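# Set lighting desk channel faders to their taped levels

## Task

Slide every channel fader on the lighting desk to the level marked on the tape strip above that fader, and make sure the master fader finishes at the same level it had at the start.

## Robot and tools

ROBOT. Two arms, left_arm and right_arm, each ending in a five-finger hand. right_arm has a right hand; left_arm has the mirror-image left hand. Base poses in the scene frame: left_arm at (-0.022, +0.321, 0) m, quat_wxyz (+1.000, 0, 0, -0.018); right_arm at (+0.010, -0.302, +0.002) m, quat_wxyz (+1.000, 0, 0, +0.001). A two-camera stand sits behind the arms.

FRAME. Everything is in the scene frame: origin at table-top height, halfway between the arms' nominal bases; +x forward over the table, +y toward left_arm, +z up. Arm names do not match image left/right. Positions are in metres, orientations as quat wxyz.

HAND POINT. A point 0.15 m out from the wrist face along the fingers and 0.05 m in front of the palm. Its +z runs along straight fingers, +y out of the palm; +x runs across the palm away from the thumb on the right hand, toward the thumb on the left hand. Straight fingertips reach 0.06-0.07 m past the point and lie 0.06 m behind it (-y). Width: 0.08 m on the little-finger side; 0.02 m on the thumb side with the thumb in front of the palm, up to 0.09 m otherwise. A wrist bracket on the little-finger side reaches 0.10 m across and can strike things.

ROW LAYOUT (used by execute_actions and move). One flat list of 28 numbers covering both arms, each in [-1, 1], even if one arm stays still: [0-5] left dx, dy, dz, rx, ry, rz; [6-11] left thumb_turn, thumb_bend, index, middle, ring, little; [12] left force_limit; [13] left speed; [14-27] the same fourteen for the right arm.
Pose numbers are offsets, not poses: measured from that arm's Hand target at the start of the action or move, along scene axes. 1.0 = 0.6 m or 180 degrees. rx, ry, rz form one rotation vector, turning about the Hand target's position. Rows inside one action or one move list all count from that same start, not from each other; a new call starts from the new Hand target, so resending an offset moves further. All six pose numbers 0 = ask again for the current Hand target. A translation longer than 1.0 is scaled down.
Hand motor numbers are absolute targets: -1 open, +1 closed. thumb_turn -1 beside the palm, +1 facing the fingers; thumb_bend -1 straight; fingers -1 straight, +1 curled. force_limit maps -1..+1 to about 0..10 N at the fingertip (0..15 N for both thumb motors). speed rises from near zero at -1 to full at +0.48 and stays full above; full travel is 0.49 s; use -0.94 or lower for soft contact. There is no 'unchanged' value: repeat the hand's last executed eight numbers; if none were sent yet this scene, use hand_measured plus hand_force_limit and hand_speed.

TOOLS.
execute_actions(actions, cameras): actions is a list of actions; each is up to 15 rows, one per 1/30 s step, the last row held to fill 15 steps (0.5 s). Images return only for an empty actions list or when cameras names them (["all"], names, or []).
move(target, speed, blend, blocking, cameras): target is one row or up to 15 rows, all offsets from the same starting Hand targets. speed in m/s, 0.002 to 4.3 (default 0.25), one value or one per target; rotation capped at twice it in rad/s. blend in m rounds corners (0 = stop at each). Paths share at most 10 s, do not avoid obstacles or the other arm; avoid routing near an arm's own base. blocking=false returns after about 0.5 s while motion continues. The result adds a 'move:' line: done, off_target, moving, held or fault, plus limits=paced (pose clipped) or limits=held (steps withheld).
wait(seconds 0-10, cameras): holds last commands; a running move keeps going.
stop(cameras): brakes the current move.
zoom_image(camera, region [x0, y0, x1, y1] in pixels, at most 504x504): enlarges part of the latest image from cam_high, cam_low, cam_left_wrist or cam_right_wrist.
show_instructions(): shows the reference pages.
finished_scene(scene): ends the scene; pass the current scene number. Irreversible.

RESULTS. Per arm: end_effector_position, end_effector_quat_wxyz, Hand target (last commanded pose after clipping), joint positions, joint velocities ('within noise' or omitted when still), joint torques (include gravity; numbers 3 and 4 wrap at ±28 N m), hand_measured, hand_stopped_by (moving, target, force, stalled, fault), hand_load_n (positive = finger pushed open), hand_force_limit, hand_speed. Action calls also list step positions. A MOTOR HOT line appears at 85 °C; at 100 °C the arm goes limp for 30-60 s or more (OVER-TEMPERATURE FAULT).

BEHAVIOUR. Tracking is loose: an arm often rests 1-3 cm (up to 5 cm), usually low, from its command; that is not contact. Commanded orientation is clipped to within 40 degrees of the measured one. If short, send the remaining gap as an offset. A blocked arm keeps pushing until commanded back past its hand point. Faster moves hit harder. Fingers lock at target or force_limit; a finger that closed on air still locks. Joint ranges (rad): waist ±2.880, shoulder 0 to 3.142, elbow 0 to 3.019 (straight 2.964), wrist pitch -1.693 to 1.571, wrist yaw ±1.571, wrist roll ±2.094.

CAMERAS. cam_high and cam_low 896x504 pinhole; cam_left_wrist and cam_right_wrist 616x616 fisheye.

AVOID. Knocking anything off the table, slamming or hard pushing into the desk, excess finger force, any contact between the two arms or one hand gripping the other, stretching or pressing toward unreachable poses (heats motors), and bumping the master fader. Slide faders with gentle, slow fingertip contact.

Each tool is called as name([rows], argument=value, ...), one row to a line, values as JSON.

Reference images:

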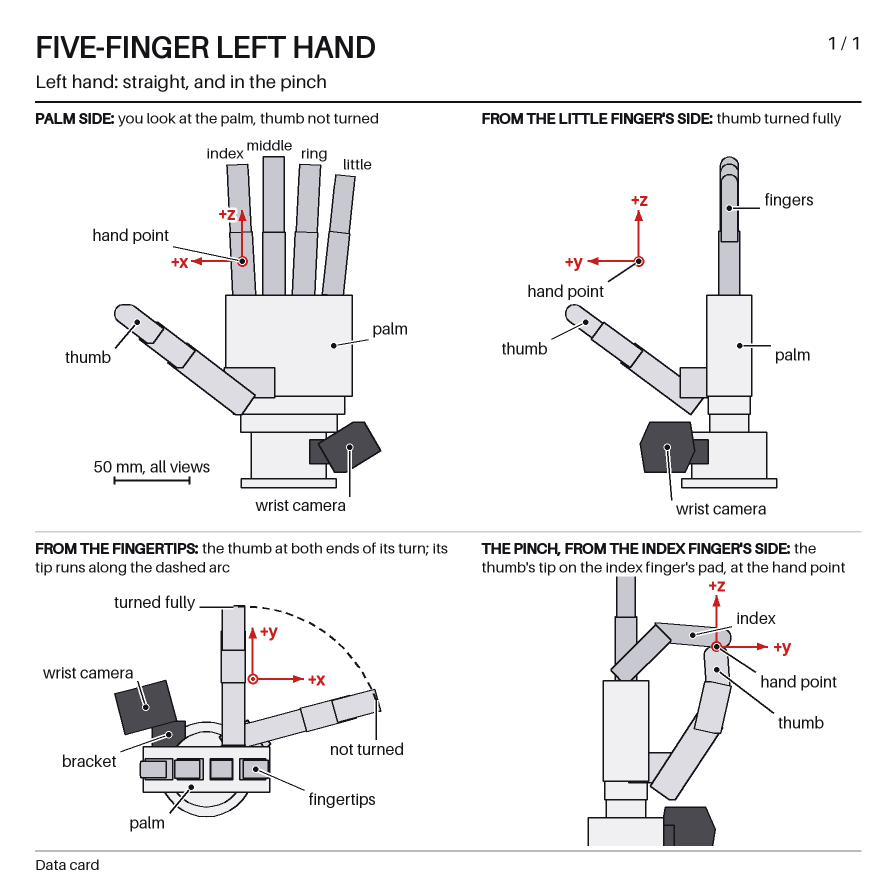

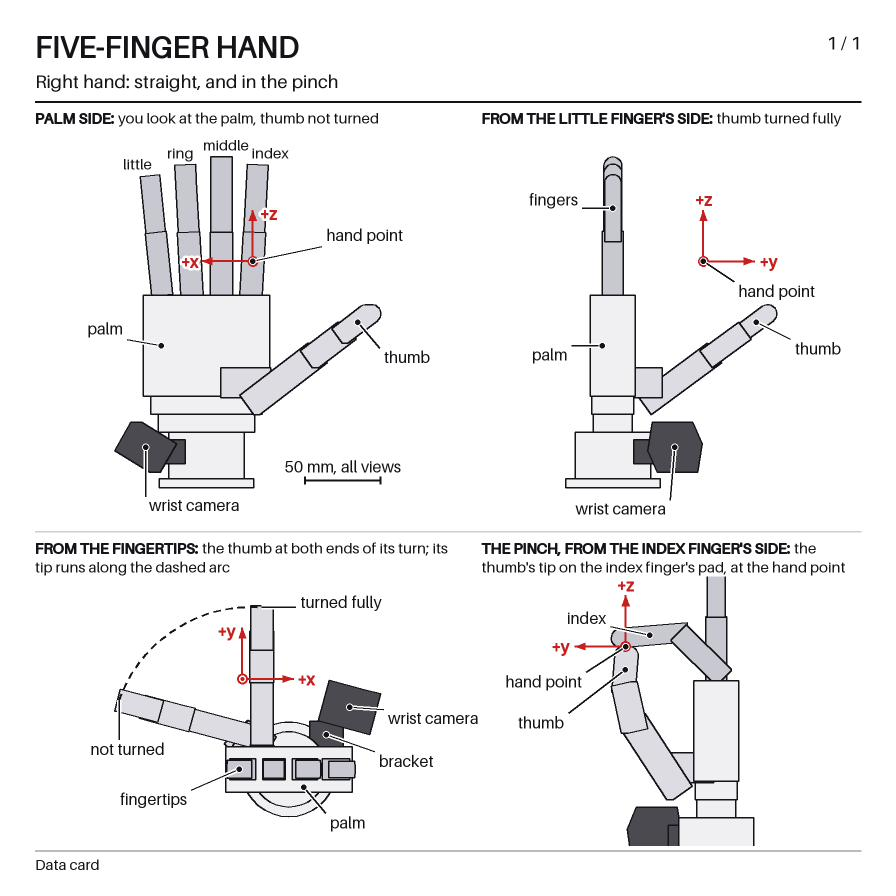

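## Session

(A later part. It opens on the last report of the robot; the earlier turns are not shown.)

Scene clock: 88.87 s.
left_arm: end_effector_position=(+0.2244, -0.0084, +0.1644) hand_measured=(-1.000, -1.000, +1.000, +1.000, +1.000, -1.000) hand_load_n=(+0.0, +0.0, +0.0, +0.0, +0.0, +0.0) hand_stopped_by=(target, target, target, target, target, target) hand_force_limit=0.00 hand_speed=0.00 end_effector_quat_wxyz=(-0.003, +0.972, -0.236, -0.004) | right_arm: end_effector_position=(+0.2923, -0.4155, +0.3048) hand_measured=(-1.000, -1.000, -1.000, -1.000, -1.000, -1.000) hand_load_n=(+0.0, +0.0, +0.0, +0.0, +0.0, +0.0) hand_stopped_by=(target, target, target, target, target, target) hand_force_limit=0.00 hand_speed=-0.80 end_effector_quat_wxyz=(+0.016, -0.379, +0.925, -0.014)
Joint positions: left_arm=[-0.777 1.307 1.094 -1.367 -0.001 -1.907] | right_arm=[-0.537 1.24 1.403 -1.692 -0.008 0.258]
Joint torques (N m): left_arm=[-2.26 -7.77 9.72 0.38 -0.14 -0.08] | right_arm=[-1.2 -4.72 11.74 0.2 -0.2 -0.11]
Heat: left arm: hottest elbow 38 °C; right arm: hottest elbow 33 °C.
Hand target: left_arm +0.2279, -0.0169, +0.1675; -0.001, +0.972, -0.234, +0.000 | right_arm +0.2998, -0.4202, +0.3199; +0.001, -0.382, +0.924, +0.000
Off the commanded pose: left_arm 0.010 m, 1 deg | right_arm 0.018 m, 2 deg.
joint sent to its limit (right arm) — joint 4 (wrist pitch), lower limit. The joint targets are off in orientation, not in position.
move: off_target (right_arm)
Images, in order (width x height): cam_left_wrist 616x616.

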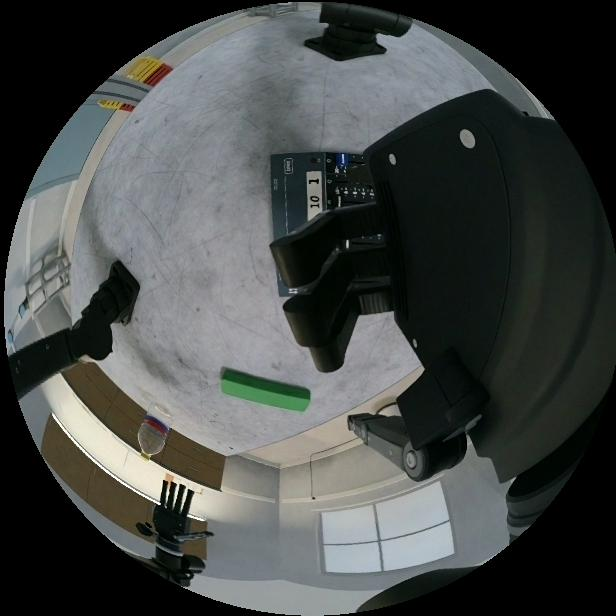

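move(target=[-0.0125,0.0115,-0.092,0,0,0,-1,-1,1,1,1,-1,0,0,0,0,0,0,0,0,-1,-1,-1,-1,-1,-1,0,-0.8], speed=0.1, cameras=["cam_left_wrist"])

zoom_image(camera="cam_left_wrist", region=[290, 120, 400, 230])

Scene clock: 90.80 s.
left_arm: end_effector_position=(+0.2227, -0.0065, +0.1211) hand_measured=(-1.000, -1.000, +1.000, +1.000, +1.000, -1.000) hand_load_n=(+0.0, +0.0, +0.0, +0.0, +0.0, +0.0) hand_stopped_by=(target, target, target, target, target, target) hand_force_limit=0.00 hand_speed=0.00 end_effector_quat_wxyz=(+0.002, +0.972, -0.235, +0.004) | right_arm: end_effector_position=(+0.2923, -0.4155, +0.3048) hand_measured=(-1.000, -1.000, -1.000, -1.000, -1.000, -1.000) hand_load_n=(+0.0, -0.5, +0.0, +0.0, +0.0, +0.0) hand_stopped_by=(target, target, target, target, target, target) hand_force_limit=0.00 hand_speed=-0.80 end_effector_quat_wxyz=(+0.016, -0.379, +0.925, -0.014)
Joint positions: left_arm=[-0.777 1.319 0.985 -1.227 -0.001 -1.911] | right_arm=[-0.537 1.24 1.403 -1.692 -0.008 0.258]
Joint torques (N m): left_arm=[-2.37 -7.41 7.47 0.84 -0.15 -0.1] | right_arm=[-1.2 -4.78 11.73 0.21 -0.2 -0.11]
Heat: left arm: hottest elbow 38 °C; right arm: hottest elbow 33 °C.
Hand target: left_arm +0.2205, -0.0101, +0.1124; -0.001, +0.972, -0.234, +0.000 | right_arm +0.2998, -0.4202, +0.3199; +0.001, -0.382, +0.924, +0.000
Off the commanded pose: left_arm 0.010 m, 1 deg | right_arm 0.018 m, 2 deg.
joint sent to its limit (right arm) — joint 4 (wrist pitch), lower limit. The joint targets are off in orientation, not in position.
move: off_target (right_arm)
Images, in order (width x height): cam_left_wrist 616x616.

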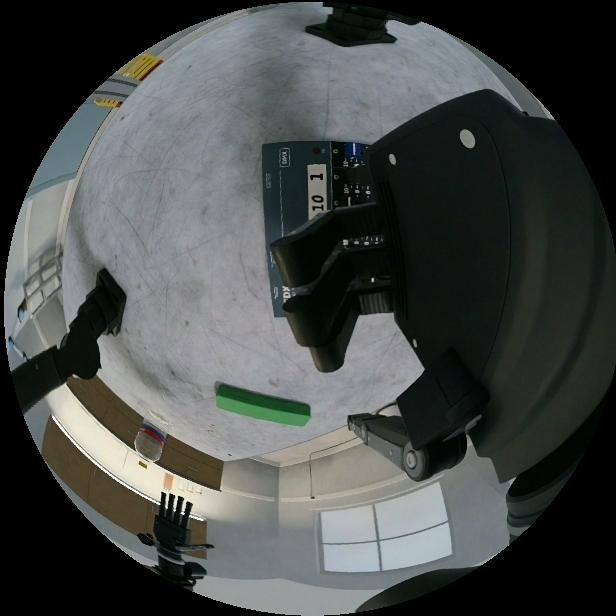

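Scaled by 4.582 from the camera's 616x616 image, which has a finer 880x880 frame.

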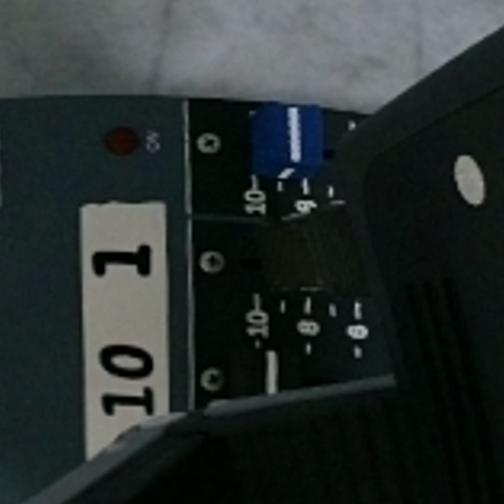

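move(target=[0.0335,0.0359,0,0,0,0,-1,-1,1,1,1,-1,0,0,0,0,0,0,0,0,-1,-1,-1,-1,-1,-1,0,-0.8], speed=0.08, cameras=["cam_left_wrist"])

zoom_image(camera="cam_left_wrist", region=[290, 120, 400, 230])

Scene clock: 92.57 s.
left_arm: end_effector_position=(+0.2383, +0.0088, +0.1211) hand_measured=(-1.000, -1.000, +1.000, +1.000, +1.000, -1.000) hand_load_n=(+0.0, +0.0, +0.0, +0.0, +0.0, +0.0) hand_stopped_by=(target, target, target, target, target, target) hand_force_limit=0.00 hand_speed=0.00 end_effector_quat_wxyz=(+0.002, +0.973, -0.232, +0.005) | right_arm: end_effector_position=(+0.2923, -0.4155, +0.3048) hand_measured=(-1.000, -1.000, -1.000, -1.000, -1.000, -1.000) hand_load_n=(+0.0, +0.0, +0.0, +0.0, +0.0, +0.0) hand_stopped_by=(target, target, target, target, target, target) hand_force_limit=0.00 hand_speed=-0.80 end_effector_quat_wxyz=(+0.016, -0.379, +0.925, -0.014)
Joint positions: left_arm=[-0.717 1.319 0.985 -1.227 -0.002 -1.856] | right_arm=[-0.537 1.24 1.403 -1.692 -0.008 0.258]
Joint torques (N m): left_arm=[-0.67 -7.65 7.27 0.85 -0.14 0.15] | right_arm=[-1.2 -4.72 11.74 0.21 -0.2 -0.11]
Heat: left arm: hottest elbow 38 °C; right arm: hottest elbow 33 °C.
Hand target: left_arm +0.2406, +0.0115, +0.1124; -0.001, +0.972, -0.234, +0.000 | right_arm +0.2998, -0.4202, +0.3199; +0.001, -0.382, +0.924, +0.000
Off the commanded pose: left_arm 0.009 m, 1 deg | right_arm 0.018 m, 2 deg.
joint sent to its limit (right arm) — joint 4 (wrist pitch), lower limit. The joint targets are off in orientation, not in position.
move: off_target (right_arm)
Images, in order (width x height): cam_left_wrist 616x616.

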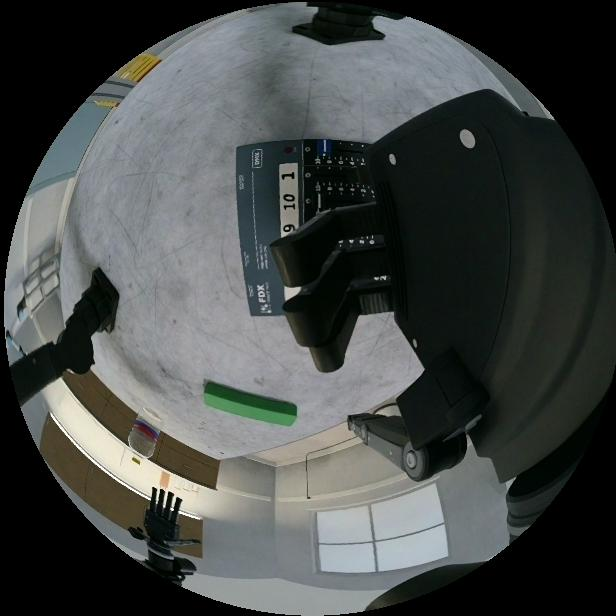

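Scaled by 4.582 from the camera's 616x616 image, which has a finer 880x880 frame.

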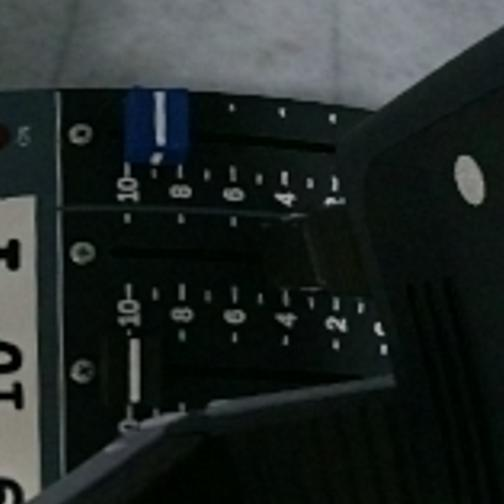

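move([
  [-0.008,-0.0085,0.09,0,0,0,-1,-1,1,1,1,-1,0,0,0,0,0,0,0,0,-1,-1,-1,-1,-1,-1,0,-0.8],
  [0.037,0.032,0.09,0,0,0,-1,-1,1,1,1,-1,0,0,0,0,0,0,0,0,-1,-1,-1,-1,-1,-1,0,-0.8],
], speed=0.12, cameras=["cam_left_wrist"])

zoom_image(camera="cam_left_wrist", region=[310, 140, 370, 200])

Scene clock: 94.93 s.
left_arm: end_effector_position=(+0.2522, +0.0356, +0.1553) hand_measured=(-1.000, -1.000, +1.000, +1.000, +1.000, -1.000) hand_load_n=(+0.0, +0.0, +0.0, +0.0, +0.0, +0.0) hand_stopped_by=(target, target, target, target, target, target) hand_force_limit=0.00 hand_speed=0.00 end_effector_quat_wxyz=(-0.005, +0.973, -0.231, -0.006) | right_arm: end_effector_position=(+0.2923, -0.4155, +0.3048) hand_measured=(-1.000, -1.000, -1.000, -1.000, -1.000, -1.000) hand_load_n=(+0.0, +0.0, +0.0, +0.0, +0.0, +0.0) hand_stopped_by=(target, target, target, target, target, target) hand_force_limit=0.00 hand_speed=-0.80 end_effector_quat_wxyz=(+0.016, -0.379, +0.925, -0.014)
Joint positions: left_arm=[-0.634 1.291 1.056 -1.351 -0.003 -1.775] | right_arm=[-0.537 1.24 1.403 -1.692 -0.008 0.258]
Joint torques (N m): left_arm=[-0.79 -7.53 11.11 -0.2 -0.09 0.14] | right_arm=[-1.2 -4.72 11.73 0.2 -0.2 -0.11]
Heat: left arm: hottest elbow 38 °C; right arm: hottest elbow 33 °C.
Hand target: left_arm +0.2628, +0.0306, +0.1664; -0.001, +0.972, -0.234, +0.000 | right_arm +0.2998, -0.4202, +0.3199; +0.001, -0.382, +0.924, +0.000
Off the commanded pose: left_arm 0.016 m, 1 deg | right_arm 0.018 m, 2 deg.
joint sent to its limit (right arm) — joint 4 (wrist pitch), lower limit. The joint targets are off in orientation, not in position.
move: off_target (left_arm, right_arm)
Images, in order (width x height): cam_left_wrist 616x616.

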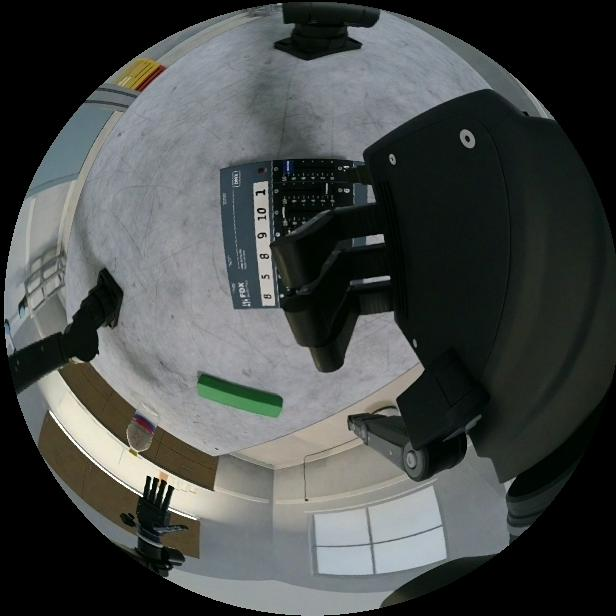

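Scaled by 8.400 from the camera's 616x616 image, which has a finer 880x880 frame.

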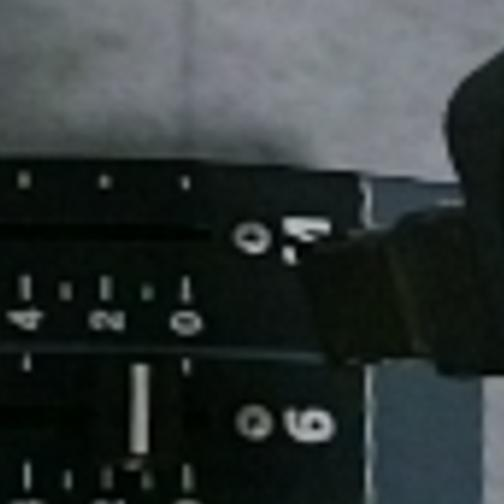

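move([
  [-0.0393,-0.0717,-0.002,0,0,0,-1,-1,1,1,1,-1,0,0,0,0,0,0,0,0,-1,-1,-1,-1,-1,-1,0,-0.8],
  [-0.0583,-0.0543,-0.0915,0,0,0,-1,-1,1,1,1,-1,0,0,0,0,0,0,0,0,-1,-1,-1,-1,-1,-1,0,-0.8],
  [-0.0298,-0.024,-0.0915,0,0,0,-1,-1,1,1,1,-1,0,0,0,0,0,0,0,0,-1,-1,-1,-1,-1,-1,0,-0.8],
], speed=[0.12,0.1,0.06], cameras=["cam_left_wrist"])

zoom_image(camera="cam_left_wrist", region=[290, 120, 400, 230])

Scene clock: 98.73 s.
left_arm: end_effector_position=(+0.2411, +0.0129, +0.1207) hand_measured=(-1.000, -1.000, +1.000, +1.000, +1.000, -1.000) hand_load_n=(+0.0, +0.0, +0.0, +0.0, +0.0, -1.5) hand_stopped_by=(target, target, target, target, target, target) hand_force_limit=0.00 hand_speed=0.00 end_effector_quat_wxyz=(+0.003, +0.973, -0.232, +0.004) | right_arm: end_effector_position=(+0.2923, -0.4155, +0.3048) hand_measured=(-1.000, -1.000, -1.000, -1.000, -1.000, -1.000) hand_load_n=(+0.0, -0.5, +0.0, +0.0, +0.0, +0.0) hand_stopped_by=(target, target, target, target, target, target) hand_force_limit=0.00 hand_speed=-0.80 end_effector_quat_wxyz=(+0.016, -0.379, +0.925, -0.014)
Joint positions: left_arm=[-0.701 1.318 0.982 -1.225 0.002 -1.841] | right_arm=[-0.537 1.24 1.403 -1.692 -0.008 0.258]
Joint torques (N m): left_arm=[-0.44 -7.41 7.38 0.88 -0.28 0.16] | right_arm=[-1.26 -4.72 11.73 0.18 -0.2 -0.11]
Heat: left arm: hottest elbow 39 °C; right arm: hottest elbow 33 °C.
Hand target: left_arm +0.2449, +0.0163, +0.1114; -0.001, +0.972, -0.234, +0.000 | right_arm +0.2998, -0.4202, +0.3199; +0.001, -0.382, +0.924, +0.000
Off the commanded pose: left_arm 0.010 m, 1 deg | right_arm 0.018 m, 2 deg.
joint sent to its limit (right arm) — joint 4 (wrist pitch), lower limit. The joint targets are off in orientation, not in position.
move: off_target (right_arm)
Images, in order (width x height): cam_left_wrist 616x616.

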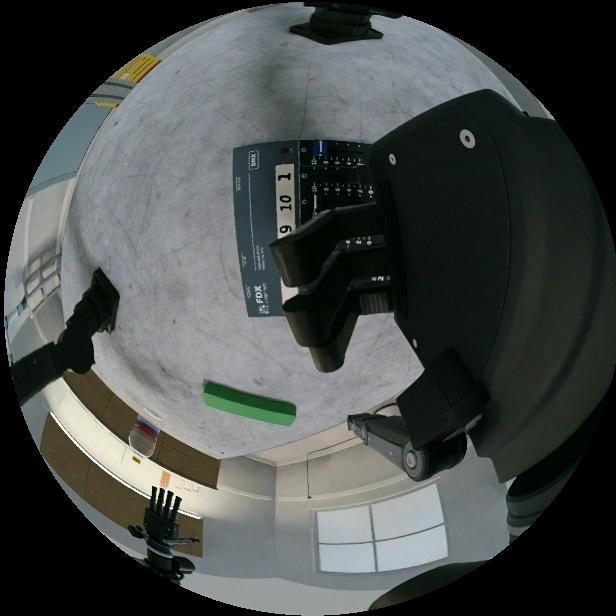

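Scaled by 4.582 from the camera's 616x616 image, which has a finer 880x880 frame.

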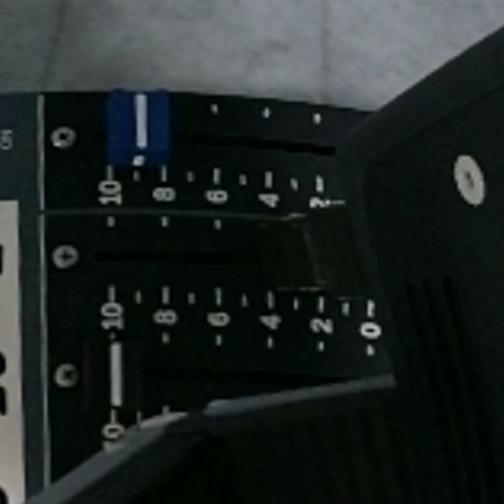

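move([
  [-0.008,-0.0085,0.09,0,0,0,-1,-1,1,1,1,-1,0,0,0,0,0,0,0,0,-1,-1,-1,-1,-1,-1,0,-0.8],
  [0.037,0.02,0.09,0,0,0,-1,-1,1,1,1,-1,0,0,0,0,0,0,0,0,-1,-1,-1,-1,-1,-1,0,-0.8],
], speed=0.12, cameras=["cam_left_wrist"])

zoom_image(camera="cam_left_wrist", region=[310, 150, 370, 210])

Scene clock: 101.10 s.
left_arm: end_effector_position=(+0.2563, +0.0336, +0.1566) hand_measured=(-1.000, -1.000, +1.000, +1.000, +1.000, -1.000) hand_load_n=(+0.0, +0.0, +0.0, +0.0, +0.0, +0.0) hand_stopped_by=(target, target, target, target, target, target) hand_force_limit=0.00 hand_speed=0.00 end_effector_quat_wxyz=(-0.004, +0.973, -0.231, -0.004) | right_arm: end_effector_position=(+0.2923, -0.4155, +0.3048) hand_measured=(-1.000, -1.000, -1.000, -1.000, -1.000, -1.000) hand_load_n=(+0.0, +0.0, +0.0, +0.0, -0.5, +0.5) hand_stopped_by=(target, target, target, target, target, target) hand_force_limit=0.00 hand_speed=-0.80 end_effector_quat_wxyz=(+0.016, -0.379, +0.925, -0.014)
Joint positions: left_arm=[-0.632 1.299 1.066 -1.349 -0.003 -1.773] | right_arm=[-0.537 1.24 1.403 -1.692 -0.008 0.258]
Joint torques (N m): left_arm=[-0.79 -7.18 11.11 -0.13 -0.11 0.14] | right_arm=[-1.2 -4.72 11.71 0.18 -0.2 -0.11]
Heat: left arm: hottest elbow 39 °C; right arm: hottest elbow 33 °C.
Hand target: left_arm +0.2672, +0.0283, +0.1655; -0.001, +0.972, -0.234, +0.000 | right_arm +0.2998, -0.4202, +0.3199; +0.001, -0.382, +0.924, +0.000
Off the commanded pose: left_arm 0.015 m, 1 deg | right_arm 0.018 m, 2 deg.
joint sent to its limit (right arm) — joint 4 (wrist pitch), lower limit. The joint targets are off in orientation, not in position.
move: off_target (left_arm, right_arm)
Images, in order (width x height): cam_left_wrist 616x616.

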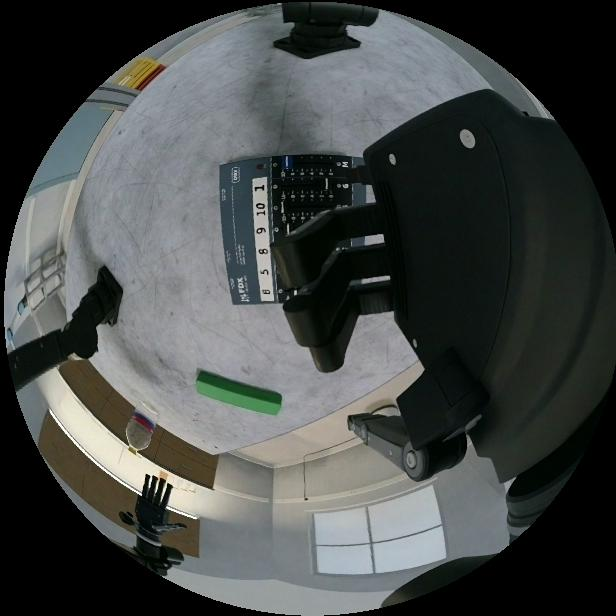

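Scaled by 8.400 from the camera's 616x616 image, which has a finer 880x880 frame.

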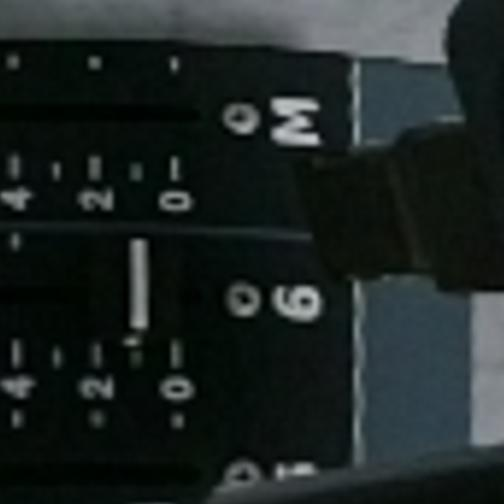

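finished_scene(scene=1)

The scene is finished: the task was done.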